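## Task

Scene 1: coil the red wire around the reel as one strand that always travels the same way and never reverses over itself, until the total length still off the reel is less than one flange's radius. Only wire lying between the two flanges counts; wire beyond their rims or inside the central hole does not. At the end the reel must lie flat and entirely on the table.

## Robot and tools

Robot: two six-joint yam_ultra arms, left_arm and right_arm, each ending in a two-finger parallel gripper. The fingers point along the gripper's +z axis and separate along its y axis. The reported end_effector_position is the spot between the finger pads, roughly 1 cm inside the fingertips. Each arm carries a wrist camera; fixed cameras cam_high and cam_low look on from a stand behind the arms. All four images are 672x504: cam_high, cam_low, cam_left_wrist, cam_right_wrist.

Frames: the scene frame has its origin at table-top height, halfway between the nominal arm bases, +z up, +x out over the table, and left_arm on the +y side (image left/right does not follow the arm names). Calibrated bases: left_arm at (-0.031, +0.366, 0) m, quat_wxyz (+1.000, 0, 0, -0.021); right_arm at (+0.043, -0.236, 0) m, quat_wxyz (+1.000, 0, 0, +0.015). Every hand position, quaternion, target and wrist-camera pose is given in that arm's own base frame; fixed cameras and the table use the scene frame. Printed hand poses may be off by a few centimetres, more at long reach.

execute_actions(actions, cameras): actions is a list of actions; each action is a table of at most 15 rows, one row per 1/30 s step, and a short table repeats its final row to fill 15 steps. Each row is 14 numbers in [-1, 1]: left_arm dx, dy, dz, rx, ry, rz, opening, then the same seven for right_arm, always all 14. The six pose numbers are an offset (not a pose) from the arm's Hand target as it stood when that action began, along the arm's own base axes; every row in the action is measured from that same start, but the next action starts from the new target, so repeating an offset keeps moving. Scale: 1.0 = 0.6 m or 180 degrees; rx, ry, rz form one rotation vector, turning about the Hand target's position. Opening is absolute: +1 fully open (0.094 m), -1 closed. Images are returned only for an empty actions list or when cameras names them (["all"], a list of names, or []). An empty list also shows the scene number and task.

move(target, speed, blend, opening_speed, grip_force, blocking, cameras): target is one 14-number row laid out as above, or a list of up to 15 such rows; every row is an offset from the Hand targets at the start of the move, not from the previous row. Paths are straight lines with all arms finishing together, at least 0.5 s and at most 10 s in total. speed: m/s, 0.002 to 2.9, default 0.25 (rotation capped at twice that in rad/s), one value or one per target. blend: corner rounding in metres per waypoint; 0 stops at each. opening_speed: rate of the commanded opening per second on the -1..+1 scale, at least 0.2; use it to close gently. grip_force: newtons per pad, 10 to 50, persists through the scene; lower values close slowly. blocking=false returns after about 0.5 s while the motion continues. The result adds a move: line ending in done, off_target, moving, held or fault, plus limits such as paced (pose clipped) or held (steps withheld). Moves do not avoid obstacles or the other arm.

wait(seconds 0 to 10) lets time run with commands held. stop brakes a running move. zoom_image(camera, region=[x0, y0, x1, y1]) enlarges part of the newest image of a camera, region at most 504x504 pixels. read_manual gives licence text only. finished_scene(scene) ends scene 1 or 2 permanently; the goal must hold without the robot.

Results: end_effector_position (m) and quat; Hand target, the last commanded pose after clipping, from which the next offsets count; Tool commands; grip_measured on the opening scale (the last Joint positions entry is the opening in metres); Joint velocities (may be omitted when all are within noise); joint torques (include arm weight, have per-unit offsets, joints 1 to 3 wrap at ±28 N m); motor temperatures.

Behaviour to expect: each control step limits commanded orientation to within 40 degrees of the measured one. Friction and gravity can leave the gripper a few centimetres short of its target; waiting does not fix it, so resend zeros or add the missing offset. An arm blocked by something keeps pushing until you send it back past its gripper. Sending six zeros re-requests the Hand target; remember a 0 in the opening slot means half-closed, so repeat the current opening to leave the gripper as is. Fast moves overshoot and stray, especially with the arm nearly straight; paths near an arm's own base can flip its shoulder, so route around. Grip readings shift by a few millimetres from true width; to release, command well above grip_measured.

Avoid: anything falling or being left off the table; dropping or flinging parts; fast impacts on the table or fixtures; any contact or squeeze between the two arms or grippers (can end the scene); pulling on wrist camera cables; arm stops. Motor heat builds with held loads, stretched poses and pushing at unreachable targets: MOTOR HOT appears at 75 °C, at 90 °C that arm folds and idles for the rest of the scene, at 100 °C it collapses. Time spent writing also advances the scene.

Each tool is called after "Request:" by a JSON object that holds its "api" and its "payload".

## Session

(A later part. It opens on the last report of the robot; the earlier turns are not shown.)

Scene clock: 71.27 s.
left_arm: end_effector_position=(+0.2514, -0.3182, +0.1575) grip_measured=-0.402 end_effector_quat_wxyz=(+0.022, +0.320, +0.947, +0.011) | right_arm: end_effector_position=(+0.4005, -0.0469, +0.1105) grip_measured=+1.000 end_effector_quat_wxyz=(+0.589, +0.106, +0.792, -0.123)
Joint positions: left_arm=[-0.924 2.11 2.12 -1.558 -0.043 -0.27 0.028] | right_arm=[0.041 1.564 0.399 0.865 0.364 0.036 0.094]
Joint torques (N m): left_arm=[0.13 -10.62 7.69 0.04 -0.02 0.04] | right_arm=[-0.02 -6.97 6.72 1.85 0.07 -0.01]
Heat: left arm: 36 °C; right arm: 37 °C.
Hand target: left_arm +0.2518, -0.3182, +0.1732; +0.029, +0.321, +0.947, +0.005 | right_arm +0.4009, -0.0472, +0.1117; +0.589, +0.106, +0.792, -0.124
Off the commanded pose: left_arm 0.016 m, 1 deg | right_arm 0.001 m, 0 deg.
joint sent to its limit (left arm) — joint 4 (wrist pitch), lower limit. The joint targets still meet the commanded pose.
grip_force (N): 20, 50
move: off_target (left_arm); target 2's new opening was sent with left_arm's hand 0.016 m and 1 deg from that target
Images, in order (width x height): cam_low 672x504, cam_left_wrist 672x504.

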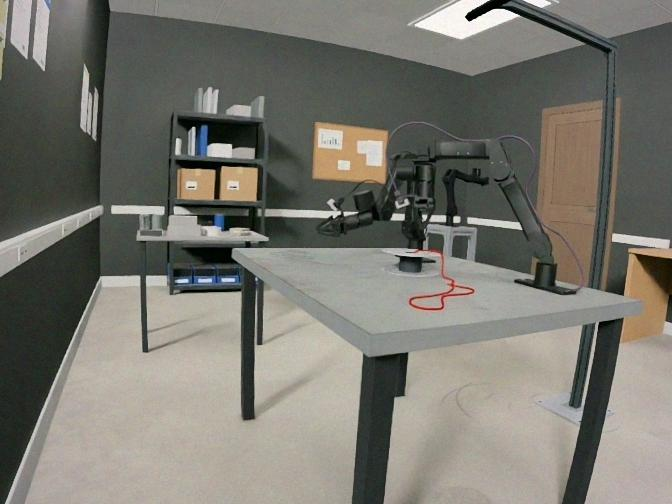

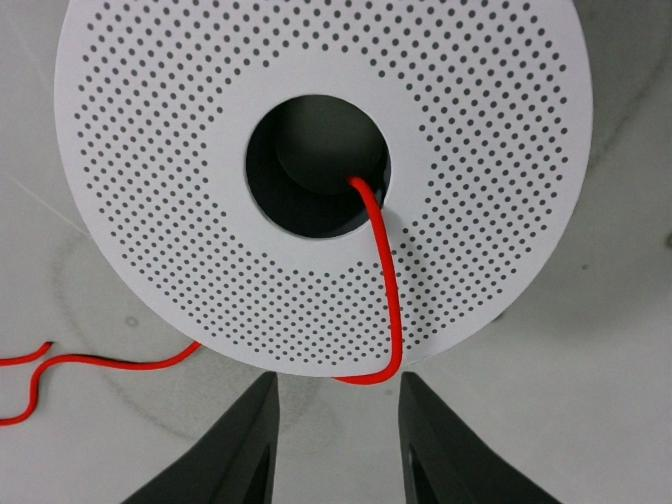

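Request:
{"api": "move", "payload": {"target": [-0.12,0.33,0.128,-0.1424,-0.1847,-0.006,0,0,0,0,0,0,0,-0.5], "speed": 0.3}}

Request:
{"api": "move", "payload": {"target": [[0,0,0,0,0,0,0,-0.1,0.05,0.3,0,0,0,-0.5],[0,0,0,0,0,0,0,-0.325,0.494,0.247,-0.0978,0.4198,0.3085,-0.5]], "speed": 0.3, "blend": [0.05,0], "cameras": ["all"]}}

Scene clock: 80.10 s.
left_arm: end_effector_position=(+0.1766, -0.1186, +0.2491) grip_measured=-0.002 end_effector_quat_wxyz=(+0.360, +0.300, +0.877, -0.110) | right_arm: end_effector_position=(+0.4005, -0.0469, +0.1105) grip_measured=-0.498 end_effector_quat_wxyz=(+0.589, +0.106, +0.792, -0.123)
Joint positions: left_arm=[-0.554 0.734 1.05 -1.116 0.049 0.085 0.047] | right_arm=[0.041 1.564 0.399 0.865 0.364 0.036 0.024]
Joint torques (N m): left_arm=[0.69 1.1 5.42 1.58 0.08 0.07] | right_arm=[-0.02 -7.01 6.72 1.84 0.07 0]
Heat: left arm: 37 °C; right arm: 37 °C.
Hand target: left_arm +0.1799, -0.1202, +0.2499; +0.366, +0.301, +0.874, -0.112 | right_arm +0.4009, -0.0472, +0.1117; +0.589, +0.106, +0.792, -0.124
Off the commanded pose: left_arm 0.004 m, 1 deg | right_arm 0.001 m, 0 deg.
grip_force (N): 20, 50
move: done

Scene clock: 84.27 s.
left_arm: end_effector_position=(+0.1766, -0.1187, +0.2491) grip_measured=-0.002 end_effector_quat_wxyz=(+0.360, +0.300, +0.876, -0.110) | right_arm: end_effector_position=(+0.2082, +0.2465, +0.2576) grip_measured=-0.498 end_effector_quat_wxyz=(+0.116, -0.413, +0.902, +0.047)
Joint positions: left_arm=[-0.554 0.734 1.05 -1.116 0.05 0.085 0.047] | right_arm=[0.875 1.638 1.886 -1.568 0.016 0.014 0.024]
Joint torques (N m): left_arm=[0.66 1.11 5.41 1.58 0.1 0.07] | right_arm=[0.27 -6.79 8.94 0.56 -0.15 -0.11]
Heat: left arm: 36 °C; right arm: 37 °C.
Hand target: left_arm +0.1799, -0.1202, +0.2499; +0.366, +0.301, +0.874, -0.112 | right_arm +0.2059, +0.2493, +0.2599; +0.000, -0.422, +0.906, +0.000
Off the commanded pose: left_arm 0.004 m, 1 deg | right_arm 0.004 m, 14 deg.
joint sent to its limit (right arm) — joint 4 (wrist pitch), lower limit. The joint targets are off in orientation, not in position.
grip_force (N): 20, 50
move: off_target (right_arm)

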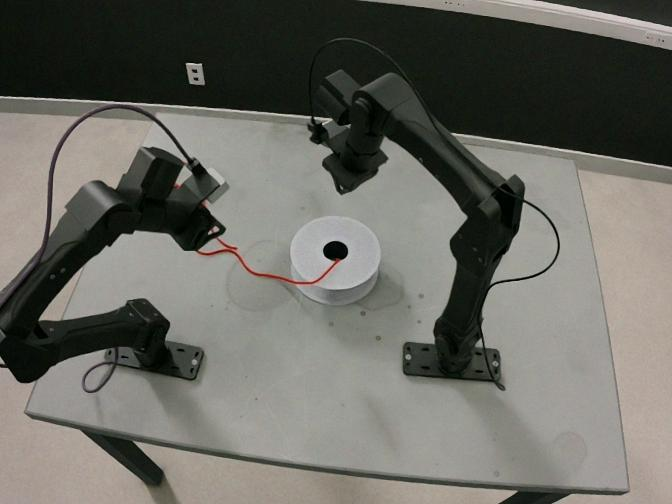

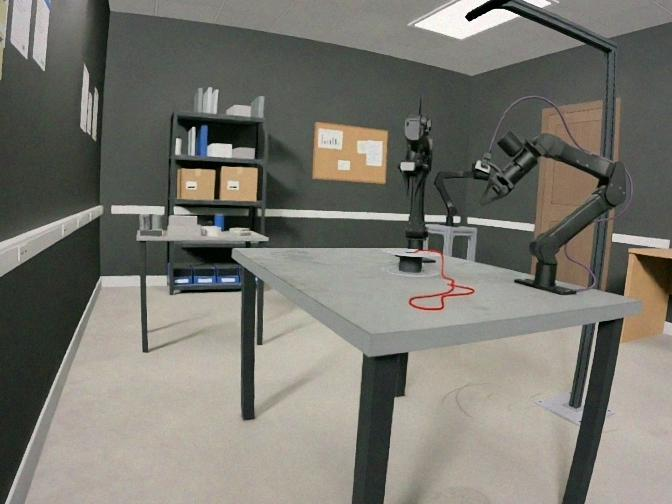

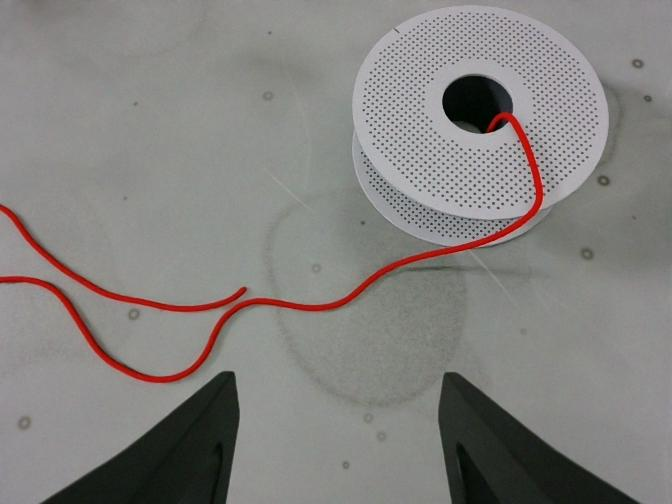

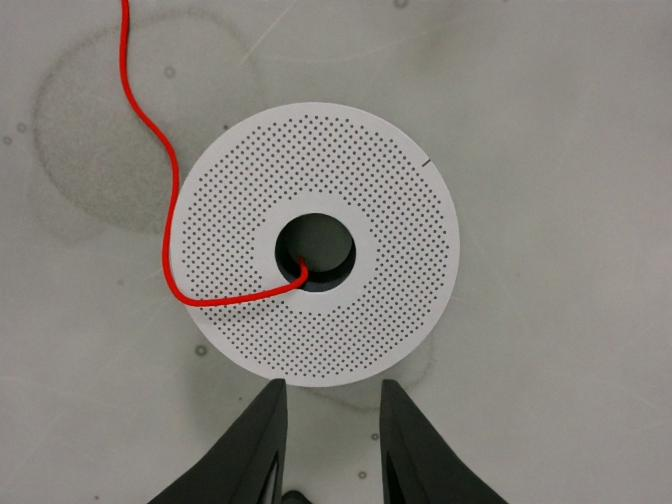

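Request:
{"api": "move", "payload": {"target": [0,0,0,0,0,0,0,0,0,-0.17,0,0,0,-0.5], "speed": 0.15, "cameras": ["cam_right_wrist"]}}

Scene clock: 86.43 s.
left_arm: end_effector_position=(+0.1766, -0.1187, +0.2491) grip_measured=-0.002 end_effector_quat_wxyz=(+0.360, +0.300, +0.876, -0.110) | right_arm: end_effector_position=(+0.2070, +0.2457, +0.1629) grip_measured=-0.498 end_effector_quat_wxyz=(+0.005, -0.417, +0.909, -0.005)
Joint positions: left_arm=[-0.554 0.734 1.05 -1.116 0.05 0.085 0.047] | right_arm=[0.875 1.764 1.666 -1.469 0.013 0.014 0.024]
Joint torques (N m): left_arm=[0.68 1.1 5.41 1.58 0.11 0.07] | right_arm=[0.12 -8.72 6.38 0.36 -0.15 -0.08]
Heat: left arm: 35 °C; right arm: 36 °C.
Hand target: left_arm +0.1799, -0.1202, +0.2499; +0.366, +0.301, +0.874, -0.112 | right_arm +0.2059, +0.2493, +0.1580; +0.000, -0.422, +0.906, +0.000
Off the commanded pose: left_arm 0.004 m, 1 deg | right_arm 0.006 m, 1 deg.
grip_force (N): 20, 50
move: done
Images, in order (width x height): cam_right_wrist 672x504.

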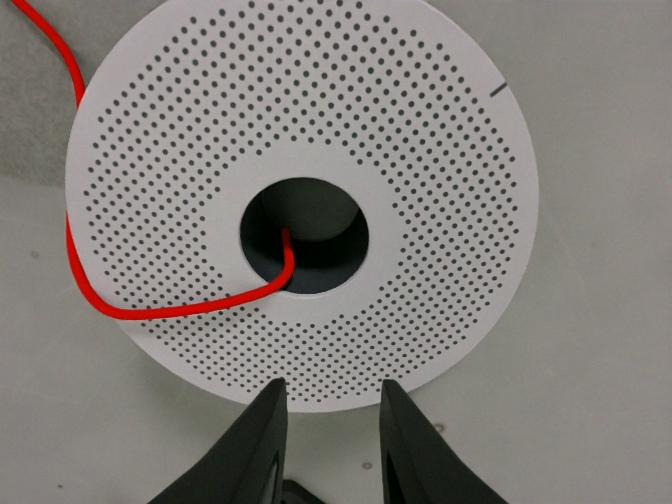

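Request:
{"api": "move", "payload": {"target": [0,0,0,0,0,0,0,-0.0115,0.0172,-0.09,0,0,-0.6444,-1], "speed": 0.3, "cameras": ["cam_right_wrist","cam_high"]}}

Scene clock: 94.37 s.
left_arm: end_effector_position=(+0.1766, -0.1187, +0.2491) grip_measured=-0.002 end_effector_quat_wxyz=(+0.360, +0.300, +0.876, -0.110) | right_arm: end_effector_position=(+0.2033, +0.2597, +0.1139) grip_measured=-0.982 end_effector_quat_wxyz=(+0.004, +0.544, +0.839, +0.014)
Joint positions: left_arm=[-0.554 0.734 1.05 -1.116 0.05 0.085 0.047] | right_arm=[0.906 1.764 1.471 -1.249 0.005 2.057 0.001]
Joint torques (N m): left_arm=[0.68 1.1 5.41 1.58 0.1 0.07] | right_arm=[0.64 -7.94 6.06 0.32 -0.06 0.08]
Heat: left arm: 34 °C; right arm: 36 °C.
Hand target: left_arm +0.1799, -0.1202, +0.2499; +0.366, +0.301, +0.874, -0.112 | right_arm +0.1990, +0.2596, +0.1039; +0.000, +0.545, +0.839, +0.000
Off the commanded pose: left_arm 0.004 m, 1 deg | right_arm 0.011 m, 2 deg.
grip_force (N): 20, 50
move: off_target (right_arm)
Images, in order (width x height): cam_high 672x504, cam_right_wrist 672x504.

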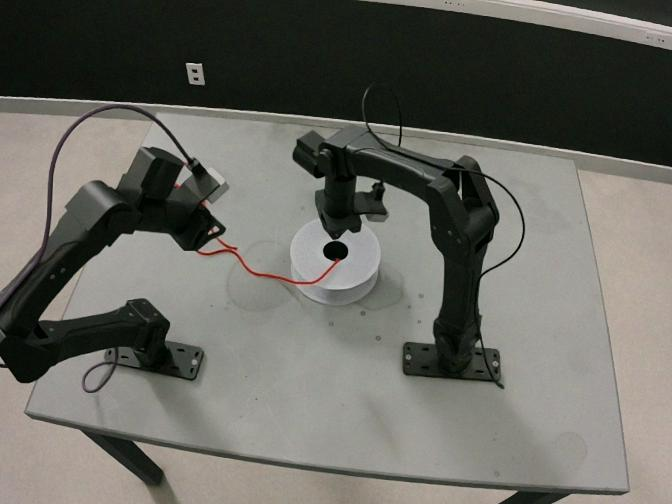

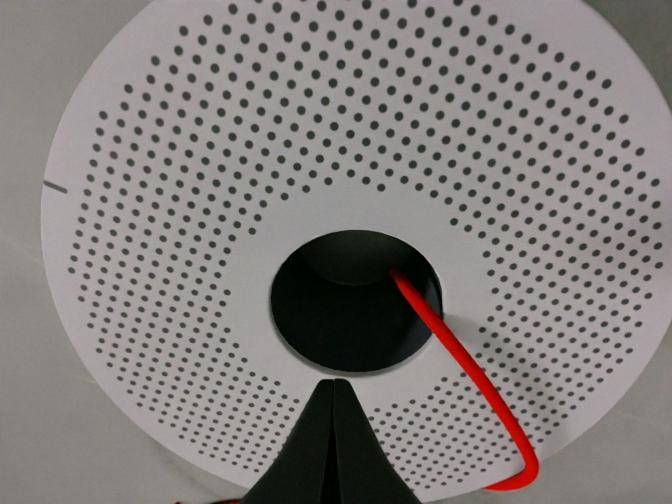

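Request:
{"api": "move", "payload": {"target": [0,0,0,0,0,0,0,-0.0065,-0.005,-0.04,0,0,0,-1], "speed": 0.1, "cameras": ["cam_right_wrist"]}}

Scene clock: 97.73 s.
left_arm: end_effector_position=(+0.1766, -0.1187, +0.2491) grip_measured=-0.002 end_effector_quat_wxyz=(+0.360, +0.300, +0.876, -0.110) | right_arm: end_effector_position=(+0.1993, +0.2569, +0.0877) grip_measured=-0.982 end_effector_quat_wxyz=(+0.003, +0.544, +0.839, +0.011)
Joint positions: left_arm=[-0.554 0.734 1.05 -1.116 0.05 0.085 0.047] | right_arm=[0.911 1.764 1.367 -1.152 0.005 2.061 0.001]
Joint torques (N m): left_arm=[0.68 1.09 5.42 1.58 0.1 0.08] | right_arm=[0.66 -8.38 6.11 0.3 -0.06 0.1]
Heat: left arm: 33 °C; right arm: 35 °C.
Hand target: left_arm +0.1799, -0.1202, +0.2499; +0.366, +0.301, +0.874, -0.112 | right_arm +0.1951, +0.2566, +0.0799; +0.000, +0.545, +0.839, +0.000
Off the commanded pose: left_arm 0.004 m, 1 deg | right_arm 0.009 m, 1 deg.
grip_force (N): 20, 50
move: done
Images, in order (width x height): cam_right_wrist 672x504.

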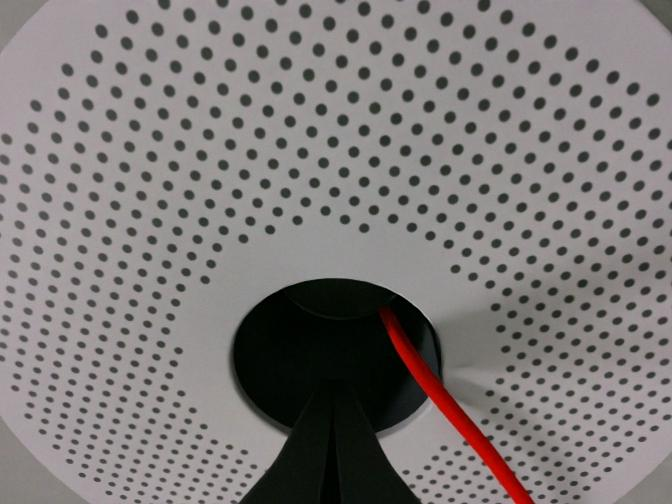

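Request:
{"api": "move", "payload": {"target": [0,0,0,0,0,0,0,0.001,-0.001,-0.05,0,0,0,-1], "speed": 0.06, "cameras": ["cam_right_wrist","cam_low"]}}

Scene clock: 100.53 s.
left_arm: end_effector_position=(+0.1766, -0.1187, +0.2491) grip_measured=-0.002 end_effector_quat_wxyz=(+0.360, +0.300, +0.876, -0.110) | right_arm: end_effector_position=(+0.1997, +0.2574, +0.0581) grip_measured=-0.982 end_effector_quat_wxyz=(+0.003, +0.544, +0.839, +0.011)
Joint positions: left_arm=[-0.554 0.734 1.05 -1.116 0.05 0.085 0.047] | right_arm=[0.911 1.789 1.277 -1.035 0.005 2.061 0.001]
Joint torques (N m): left_arm=[0.66 1.11 5.44 1.58 0.1 0.08] | right_arm=[0.34 -8.29 6.09 0.3 -0.06 0.06]
Heat: left arm: 33 °C; right arm: 35 °C.
Hand target: left_arm +0.1799, -0.1202, +0.2499; +0.366, +0.301, +0.874, -0.112 | right_arm +0.1957, +0.2560, +0.0500; +0.000, +0.545, +0.839, +0.000
Off the commanded pose: left_arm 0.004 m, 1 deg | right_arm 0.009 m, 1 deg.
grip_force (N): 20, 50
move: done
Images, in order (width x height): cam_low 672x504, cam_right_wrist 672x504.

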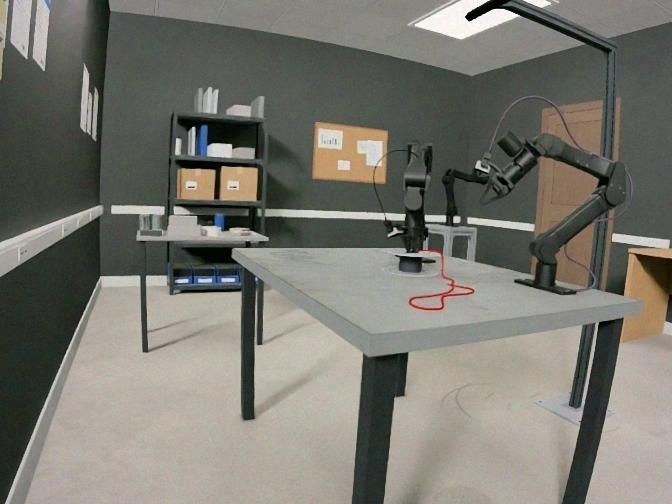

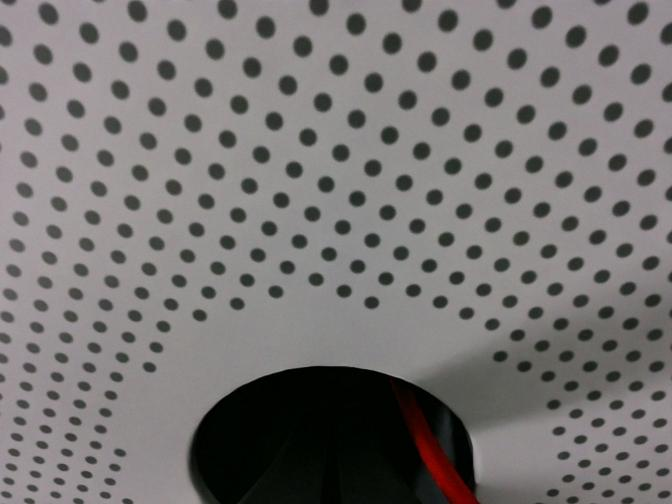

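Request:
{"api": "move", "payload": {"target": [0,0,0,0,0,0,0,0,0,-0.01,0,0,0,-0.1], "speed": 0.05, "opening_speed": 0.4, "grip_force": [20,30], "cameras": ["cam_right_wrist","cam_high"]}}

Scene clock: 104.53 s.
left_arm: end_effector_position=(+0.1766, -0.1187, +0.2491) grip_measured=-0.002 end_effector_quat_wxyz=(+0.360, +0.300, +0.876, -0.110) | right_arm: end_effector_position=(+0.2001, +0.2582, +0.0576) grip_measured=-0.194 end_effector_quat_wxyz=(+0.003, +0.544, +0.839, +0.019)
Joint positions: left_arm=[-0.554 0.734 1.05 -1.116 0.05 0.085 0.047] | right_arm=[0.911 1.78 1.263 -1.016 0.004 2.061 0.038]
Joint torques (N m): left_arm=[0.68 1.1 5.41 1.58 0.1 0.08] | right_arm=[0.4 -6.95 5.86 0.39 -0.05 0.08]
Heat: left arm: 33 °C; right arm: 35 °C.
Hand target: left_arm +0.1799, -0.1202, +0.2499; +0.366, +0.301, +0.874, -0.112 | right_arm +0.1957, +0.2560, +0.0439; +0.000, +0.545, +0.839, +0.000
Off the commanded pose: left_arm 0.004 m, 1 deg | right_arm 0.015 m, 2 deg.
grip_force (N): 20, 30
move: off_target (right_arm)
Images, in order (width x height): cam_high 672x504, cam_right_wrist 672x504.

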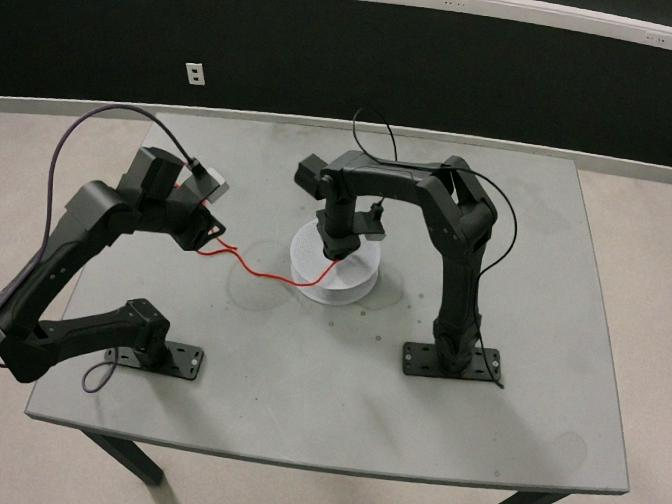

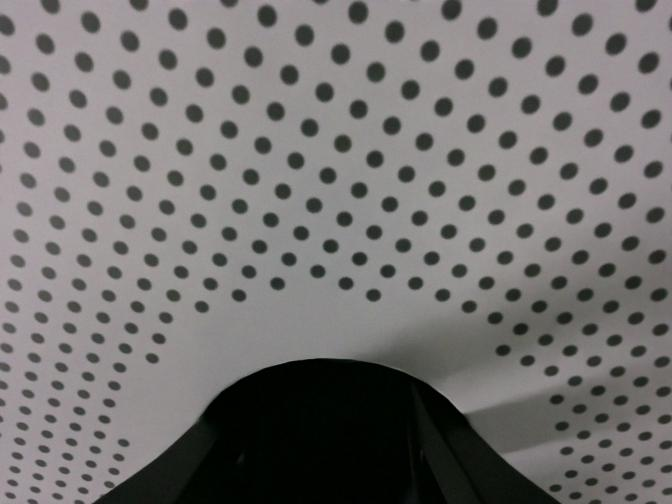

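Request:
{"api": "move", "payload": {"target": [0.0935,-0.078,-0.2165,0,0,-0.1667,-0.2,0,0,0.012,0,0,0,-0.1], "speed": 0.15, "cameras": ["all"]}}

Scene clock: 110.80 s.
left_arm: end_effector_position=(+0.2340, -0.1656, +0.1188) grip_measured=-0.198 end_effector_quat_wxyz=(+0.316, +0.514, +0.772, -0.198) | right_arm: end_effector_position=(+0.2000, +0.2581, +0.0583) grip_measured=-0.189 end_effector_quat_wxyz=(+0.003, +0.544, +0.839, +0.018)
Joint positions: left_arm=[-0.282 1.121 0.69 -0.583 0.555 0.731 0.038] | right_arm=[0.911 1.78 1.266 -1.02 0.004 2.061 0.038]
Joint torques (N m): left_arm=[0.69 -1.81 6.11 1.21 0.53 0.09] | right_arm=[0.28 -7.46 7.25 0.13 -0.06 0.07]
Heat: left arm: 33 °C; right arm: 34 °C.
Hand target: left_arm +0.2360, -0.1670, +0.1201; +0.325, +0.516, +0.766, -0.203 | right_arm +0.1957, +0.2559, +0.0511; +0.000, +0.545, +0.839, +0.000
Off the commanded pose: left_arm 0.003 m, 1 deg | right_arm 0.009 m, 2 deg.
grip_force (N): 20, 30
move: done

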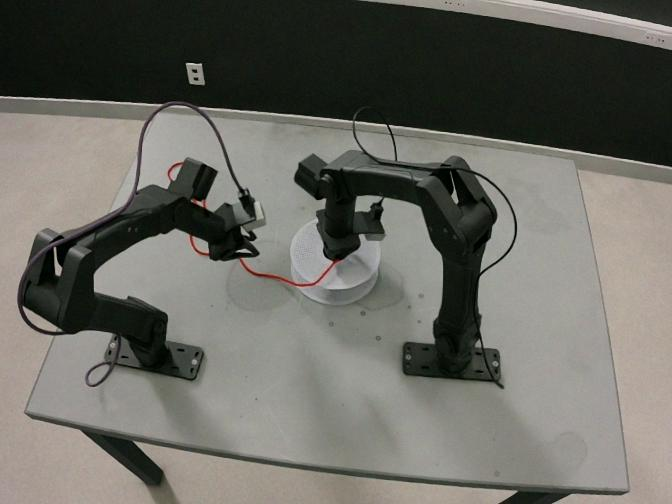

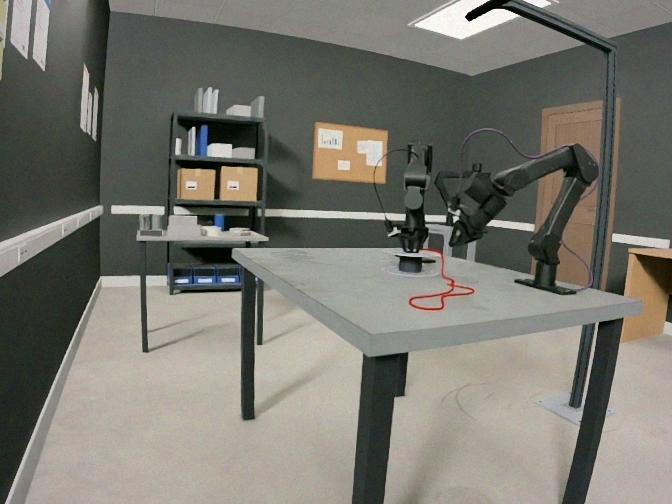

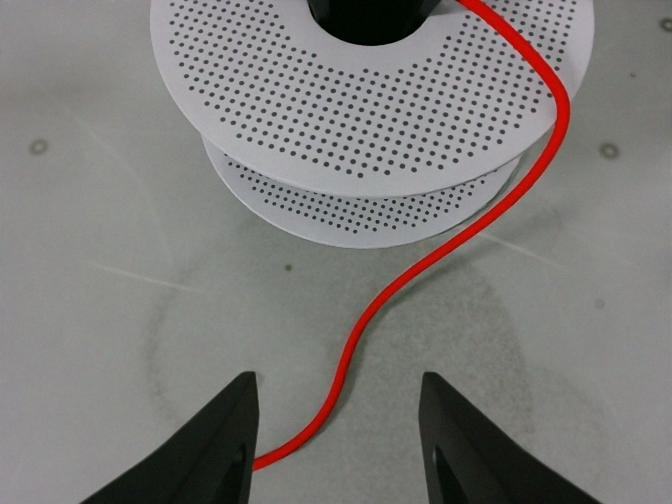

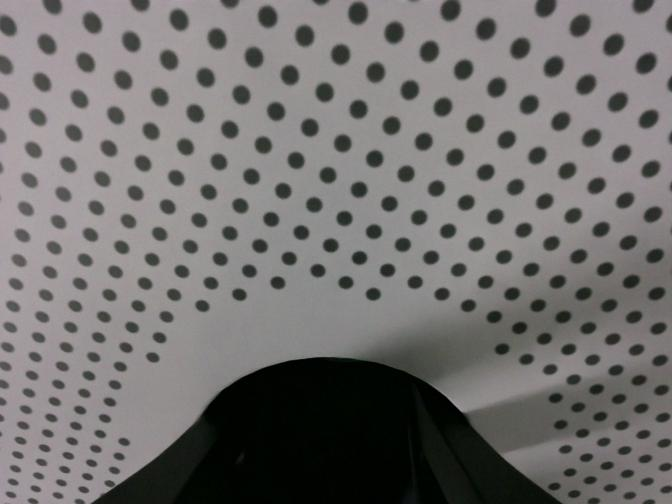

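Request:
{"api": "move", "payload": {"target": [0.018,0.006,-0.155,0,0,0,0.2,0,0,0,0,0,0,-0.1], "speed": 0.12, "cameras": ["cam_left_wrist"]}}

Scene clock: 114.63 s.
left_arm: end_effector_position=(+0.2466, -0.1622, +0.0275) grip_measured=+0.198 end_effector_quat_wxyz=(+0.320, +0.516, +0.770, -0.196) | right_arm: end_effector_position=(+0.2000, +0.2581, +0.0583) grip_measured=-0.189 end_effector_quat_wxyz=(+0.003, +0.544, +0.839, +0.018)
Joint positions: left_arm=[-0.248 1.377 0.447 -0.095 0.572 0.767 0.056] | right_arm=[0.911 1.78 1.266 -1.02 0.004 2.061 0.038]
Joint torques (N m): left_arm=[0.58 -2.32 4.83 1.25 0.52 0.07] | right_arm=[0.29 -7.47 7.3 0.16 -0.07 0.06]
Heat: left arm: 33 °C; right arm: 34 °C.
Hand target: left_arm +0.2468, -0.1634, +0.0271; +0.325, +0.517, +0.766, -0.202 | right_arm +0.1957, +0.2559, +0.0511; +0.000, +0.545, +0.839, +0.000
Off the commanded pose: left_arm 0.001 m, 1 deg | right_arm 0.009 m, 2 deg.
grip_force (N): 20, 30
move: done
Images, in order (width x height): cam_left_wrist 672x504.

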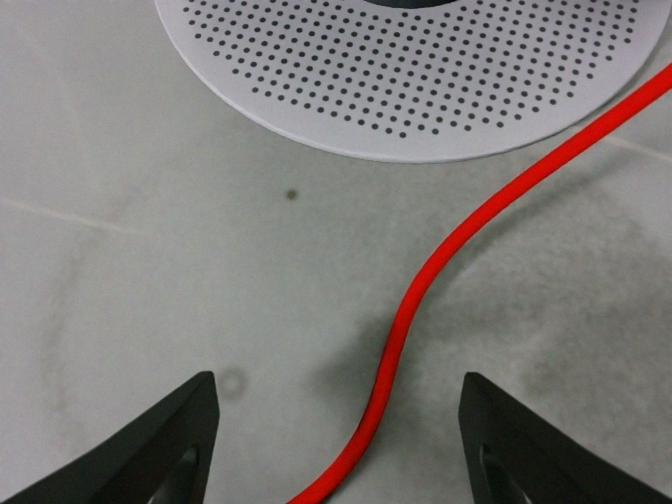

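Request:
{"api": "move", "payload": {"target": [0.0,0.0,-0.018,0,0,0,-0.84,0,0,0,0,0,0,-0.1], "speed": 0.06, "opening_speed": 0.5, "cameras": ["cam_left_wrist"]}}

Scene clock: 119.63 s.
left_arm: end_effector_position=(+0.2464, -0.1634, +0.0169) grip_measured=-0.838 end_effector_quat_wxyz=(+0.320, +0.516, +0.769, -0.200) | right_arm: end_effector_position=(+0.2000, +0.2581, +0.0583) grip_measured=-0.189 end_effector_quat_wxyz=(+0.003, +0.544, +0.839, +0.018)
Joint positions: left_arm=[-0.248 1.425 0.424 -0.025 0.58 0.767 0.008] | right_arm=[0.911 1.78 1.266 -1.02 0.004 2.061 0.038]
Joint torques (N m): left_arm=[0.58 -2.63 4.51 1.2 0.43 0.06] | right_arm=[0.31 -7.53 7.3 0.16 -0.06 0.07]
Heat: left arm: 33 °C; right arm: 34 °C.
Hand target: left_arm +0.2468, -0.1635, +0.0163; +0.325, +0.517, +0.766, -0.203 | right_arm +0.1957, +0.2559, +0.0511; +0.000, +0.545, +0.839, +0.000
Off the commanded pose: left_arm 0.001 m, 1 deg | right_arm 0.009 m, 2 deg.
grip_force (N): 20, 30
move: done
Images, in order (width x height): cam_left_wrist 672x504.

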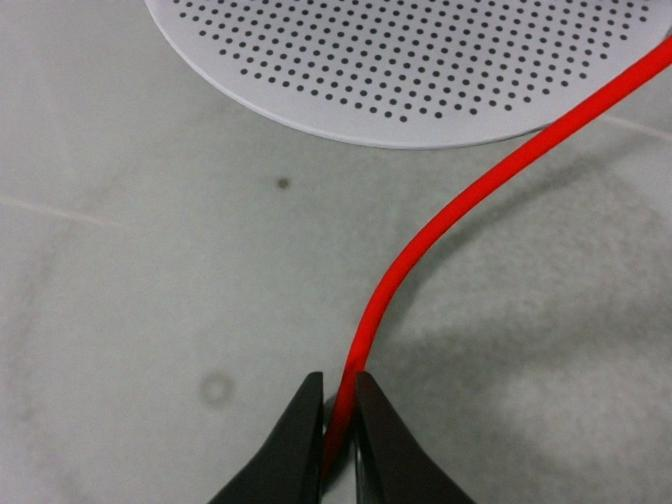

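Request:
{"api": "move", "payload": {"target": [0,0,0,0,0,0,-0.84,0,0,0,0,0,0.1667,-0.1], "speed": 0.2, "cameras": ["cam_left_wrist","cam_right_wrist","cam_high"]}}

Scene clock: 122.77 s.
left_arm: end_effector_position=(+0.2461, -0.1639, +0.0172) grip_measured=-0.838 end_effector_quat_wxyz=(+0.320, +0.516, +0.768, -0.201) | right_arm: end_effector_position=(+0.2019, +0.2614, +0.0598) grip_measured=-0.165 end_effector_quat_wxyz=(+0.009, +0.324, +0.946, +0.023)
Joint positions: left_arm=[-0.248 1.425 0.424 -0.025 0.583 0.767 0.008] | right_arm=[0.911 1.78 1.271 -1.012 0.001 1.571 0.039]
Joint torques (N m): left_arm=[0.57 -2.63 4.51 1.2 0.4 0.06] | right_arm=[0.38 -7.68 6.82 0.11 -0.06 -0.34]
Heat: left arm: 33 °C; right arm: 34 °C.
Hand target: left_arm +0.2468, -0.1635, +0.0163; +0.325, +0.517, +0.766, -0.203 | right_arm +0.1957, +0.2560, +0.0511; +0.000, +0.309, +0.951, +0.000
Off the commanded pose: left_arm 0.001 m, 1 deg | right_arm 0.012 m, 3 deg.
grip_force (N): 20, 30
move: off_target (right_arm)
Images, in order (width x height): cam_high 672x504, cam_left_wrist 672x504, cam_right_wrist 672x504.

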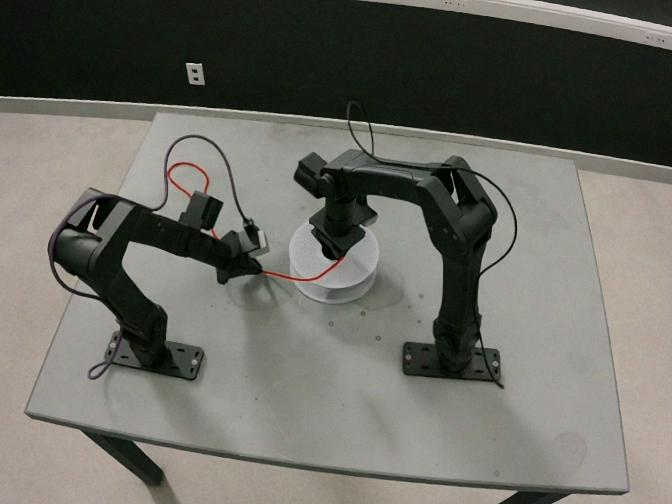

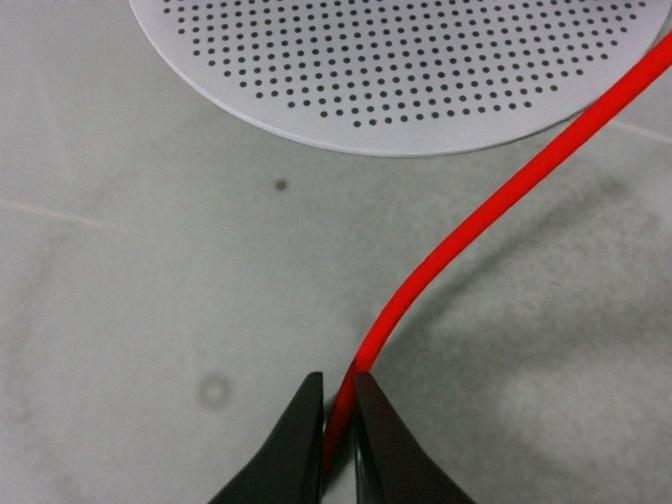

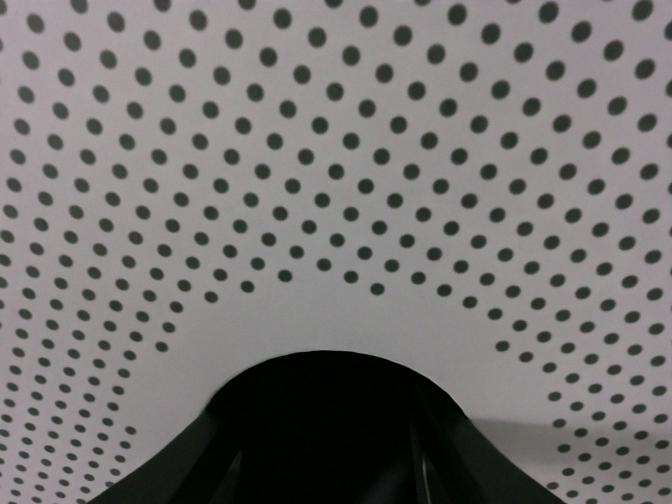

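Request:
{"api": "move", "payload": {"target": [0,0,0,0,0,0,-0.84,0,0,0,0,0,0.1667,-0.1], "speed": 0.2, "cameras": ["cam_left_wrist","cam_high","cam_low"]}}

Request:
{"api": "zoom_image", "payload": {"camera": "cam_high", "region": [210, 190, 410, 330]}}

Request:
{"api": "zoom_image", "payload": {"camera": "cam_low", "region": [360, 220, 500, 320]}}

Scene clock: 126.17 s.
left_arm: end_effector_position=(+0.2456, -0.1660, +0.0189) grip_measured=-0.838 end_effector_quat_wxyz=(+0.323, +0.517, +0.765, -0.208) | right_arm: end_effector_position=(+0.2018, +0.2636, +0.0601) grip_measured=-0.160 end_effector_quat_wxyz=(+0.013, +0.073, +0.997, +0.025)
Joint positions: left_arm=[-0.248 1.425 0.424 -0.021 0.598 0.767 0.008] | right_arm=[0.911 1.78 1.272 -1.007 -0.007 1.056 0.039]
Joint torques (N m): left_arm=[0.58 -2.67 4.49 1.15 0.23 0.06] | right_arm=[0.34 -7.69 6.74 0.05 0.05 -0.42]
Heat: left arm: 33 °C; right arm: 34 °C.
Hand target: left_arm +0.2468, -0.1635, +0.0163; +0.325, +0.517, +0.766, -0.203 | right_arm +0.1957, +0.2559, +0.0511; +0.000, +0.052, +0.999, +0.000
Off the commanded pose: left_arm 0.004 m, 1 deg | right_arm 0.013 m, 4 deg.
grip_force (N): 20, 30
move: off_target (right_arm)
Images, in order (width x height): cam_high 672x504, cam_low 672x504, cam_left_wrist 672x504.

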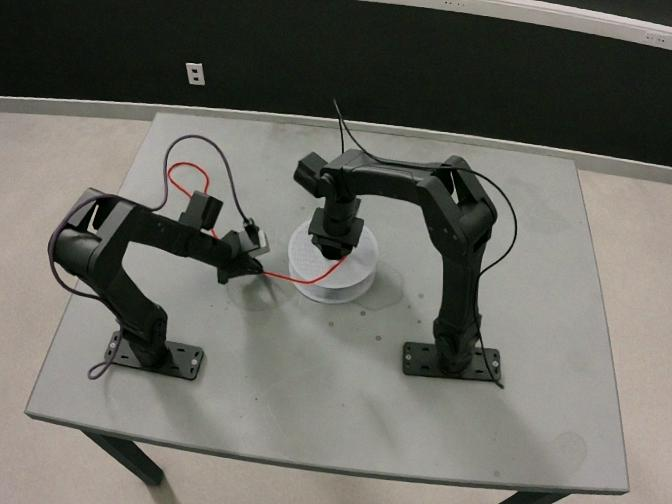

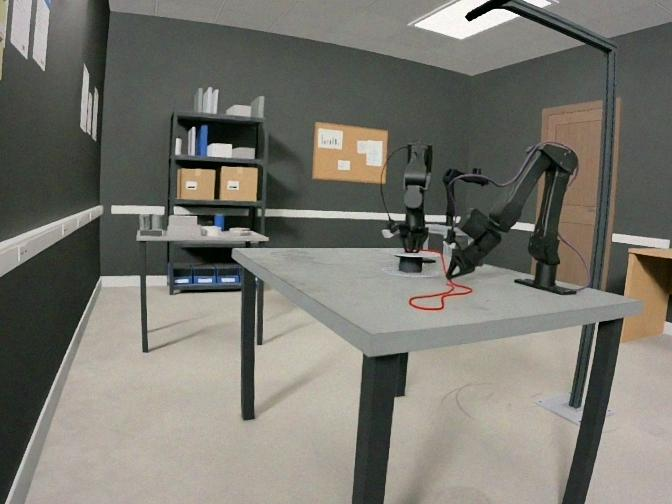

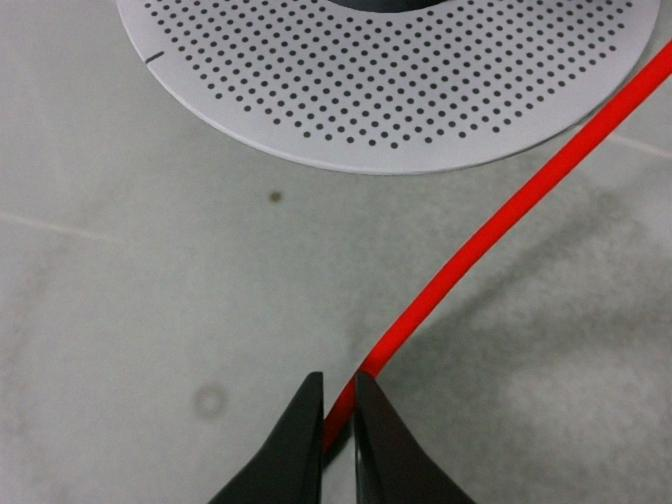

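Scaled by 2.520 from the camera's 672x504 image, which has a finer 960x720 frame.

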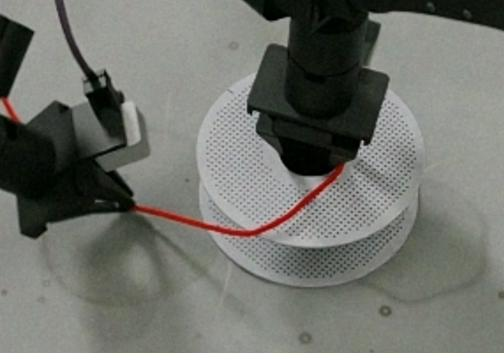

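Scaled by 3.600 from the camera's 672x504 image, which has a finer 960x720 frame.

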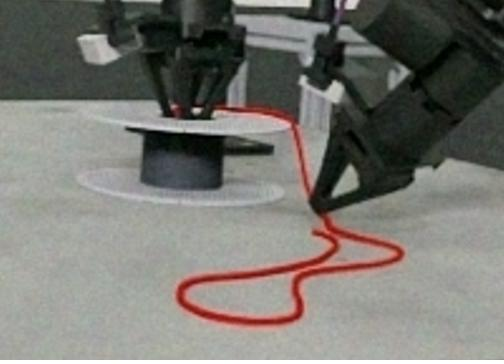

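Request:
{"api": "move", "payload": {"target": [0,0,0,0,0,0,-0.95,0,0,0,0,0,-0.3334,-0.1], "speed": 0.25, "cameras": ["cam_left_wrist","cam_high"]}}

Request:
{"api": "zoom_image", "payload": {"camera": "cam_high", "region": [210, 190, 410, 330]}}

Scene clock: 139.90 s.
left_arm: end_effector_position=(+0.2473, -0.1659, +0.0196) grip_measured=-0.948 end_effector_quat_wxyz=(+0.327, +0.517, +0.764, -0.205) | right_arm: end_effector_position=(+0.2045, +0.2618, +0.0604) grip_measured=-0.154 end_effector_quat_wxyz=(+0.008, +0.536, +0.844, +0.028)
Joint positions: left_arm=[-0.248 1.425 0.424 -0.013 0.595 0.767 0.002] | right_arm=[0.911 1.78 1.273 -1.007 0.011 2.042 0.04]
Joint torques (N m): left_arm=[0.58 -2.67 4.49 1.09 0.27 0.06] | right_arm=[0.39 -7.62 6.87 0.05 -0.13 0.28]
Heat: left arm: 33 °C; right arm: 33 °C.
Hand target: left_arm +0.2468, -0.1635, +0.0163; +0.325, +0.517, +0.766, -0.203 | right_arm +0.1957, +0.2560, +0.0511; +0.000, +0.545, +0.839, +0.000
Off the commanded pose: left_arm 0.004 m, 0 deg | right_arm 0.014 m, 4 deg.
grip_force (N): 20, 30
move: off_target (right_arm)
Images, in order (width x height): cam_high 672x504, cam_left_wrist 672x504.

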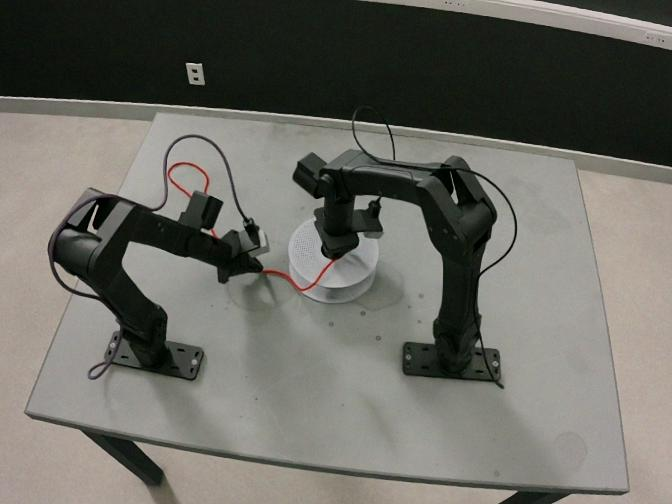

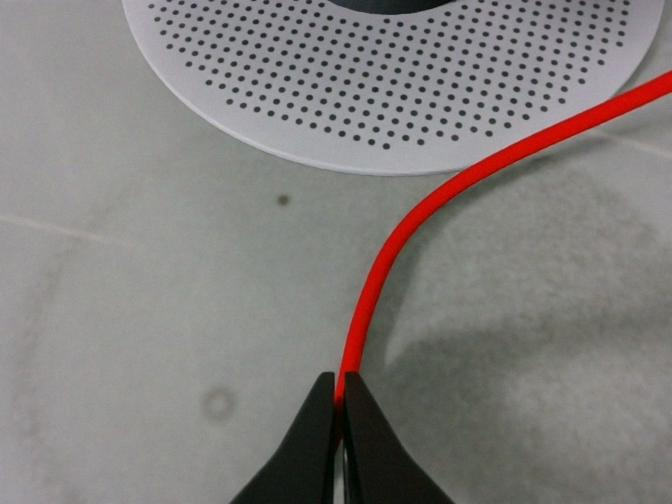

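Scaled by 2.520 from the camera's 672x504 image, which has a finer 960x720 frame.

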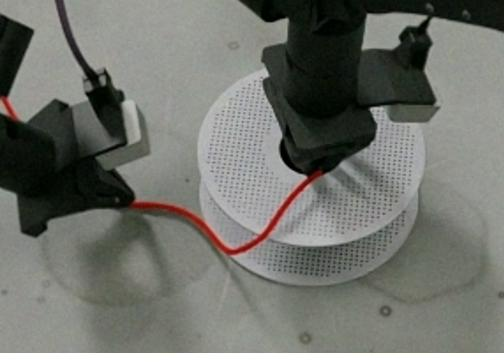

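Request:
{"api": "move", "payload": {"target": [-0.072,-0.1407,0.013,0,0,0,-0.95,0,0,0,0,0,0,-0.1], "speed": 0.08, "cameras": ["cam_left_wrist","cam_high"]}}

Request:
{"api": "zoom_image", "payload": {"camera": "cam_high", "region": [210, 190, 410, 330]}}

Scene clock: 144.73 s.
left_arm: end_effector_position=(+0.2010, -0.2429, +0.0175) grip_measured=-0.948 end_effector_quat_wxyz=(+0.310, +0.517, +0.772, -0.199) | right_arm: end_effector_position=(+0.2045, +0.2618, +0.0604) grip_measured=-0.154 end_effector_quat_wxyz=(+0.008, +0.536, +0.844, +0.028)
Joint positions: left_arm=[-0.711 1.393 0.381 0.145 0.303 0.358 0.002] | right_arm=[0.911 1.78 1.273 -1.007 0.011 2.042 0.04]
Joint torques (N m): left_arm=[-0.61 -3.66 5.35 1.5 0.1 -0.04] | right_arm=[0.39 -7.64 6.84 0.04 -0.13 0.28]
Heat: left arm: 33 °C; right arm: 33 °C.
Hand target: left_arm +0.2036, -0.2478, +0.0240; +0.325, +0.516, +0.766, -0.203 | right_arm +0.1957, +0.2560, +0.0511; +0.000, +0.545, +0.839, +0.000
Off the commanded pose: left_arm 0.009 m, 2 deg | right_arm 0.014 m, 4 deg.
grip_force (N): 20, 30
move: off_target (right_arm)
Images, in order (width x height): cam_high 672x504, cam_left_wrist 672x504.

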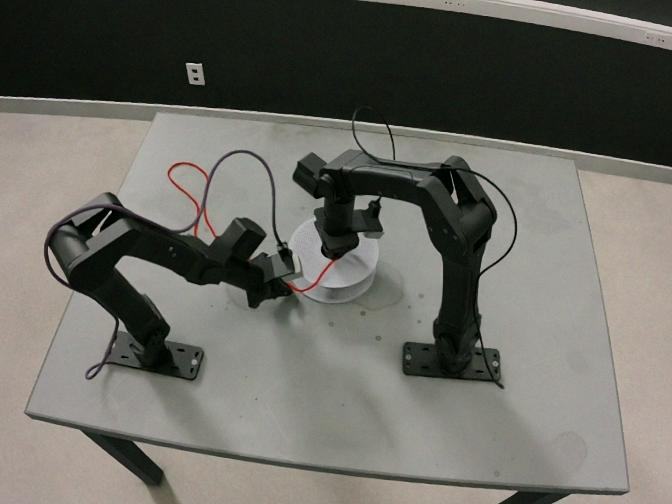

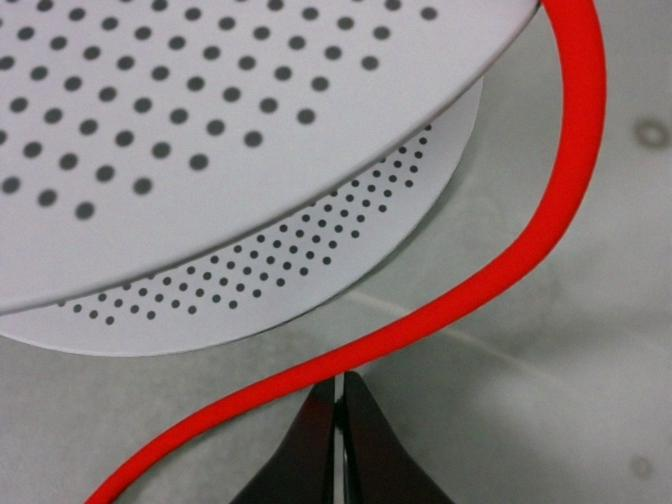

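Scaled by 2.520 from the camera's 672x504 image, which has a finer 960x720 frame.

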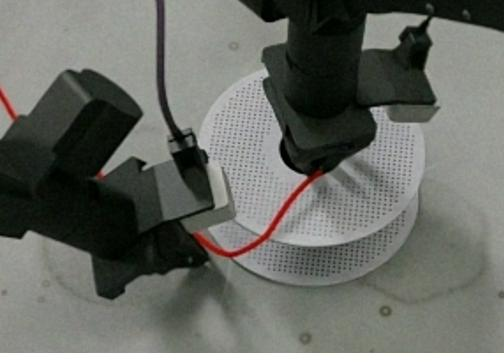

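Request:
{"api": "move", "payload": {"target": [[-0.03,0.06,0.0,0,0,0,-0.95,0,0,0,0,0,0,-0.1],[-0.06,0.12,0.2,0,0,0,-0.5,0,0,0,0,0,0,-0.1]], "speed": 0.15, "cameras": ["cam_left_wrist","cam_high"]}}

Request:
{"api": "zoom_image", "payload": {"camera": "cam_high", "region": [210, 190, 410, 330]}}

Scene clock: 156.20 s.
left_arm: end_effector_position=(+0.1652, -0.1738, +0.1319) grip_measured=-0.502 end_effector_quat_wxyz=(+0.311, +0.514, +0.774, -0.199) | right_arm: end_effector_position=(+0.2045, +0.2618, +0.0604) grip_measured=-0.154 end_effector_quat_wxyz=(+0.008, +0.536, +0.844, +0.028)
Joint positions: left_arm=[-0.491 0.801 0.605 -0.736 0.438 0.536 0.023] | right_arm=[0.911 1.78 1.273 -1.007 0.011 2.042 0.04]
Joint torques (N m): left_arm=[0.66 -0.54 9.39 1.07 0.39 0.09] | right_arm=[0.38 -7.49 6.74 0.06 -0.09 0.28]
Heat: left arm: 33 °C; right arm: 33 °C.
Hand target: left_arm +0.1676, -0.1758, +0.1441; +0.325, +0.516, +0.766, -0.203 | right_arm +0.1957, +0.2560, +0.0511; +0.000, +0.545, +0.839, +0.000
Off the commanded pose: left_arm 0.013 m, 2 deg | right_arm 0.014 m, 4 deg.
grip_force (N): 20, 30
move: off_target (left_arm, right_arm); target 2's new opening was sent with left_arm's hand 0.012 m and 2 deg from that target
Images, in order (width x height): cam_high 672x504, cam_left_wrist 672x504.

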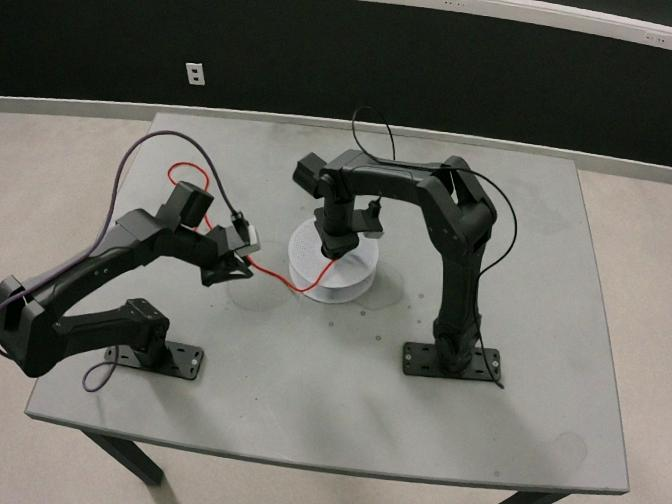

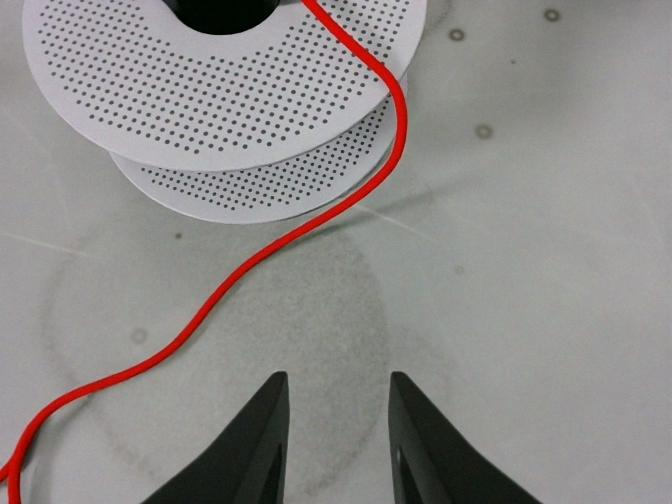

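Scaled by 2.520 from the camera's 672x504 image, which has a finer 960x720 frame.

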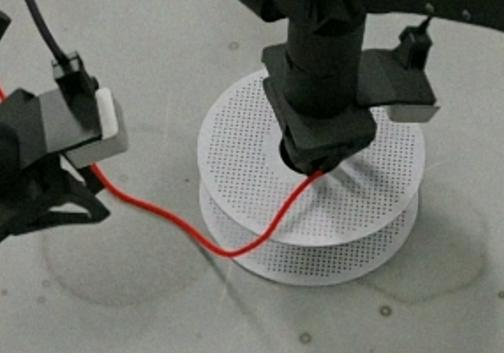

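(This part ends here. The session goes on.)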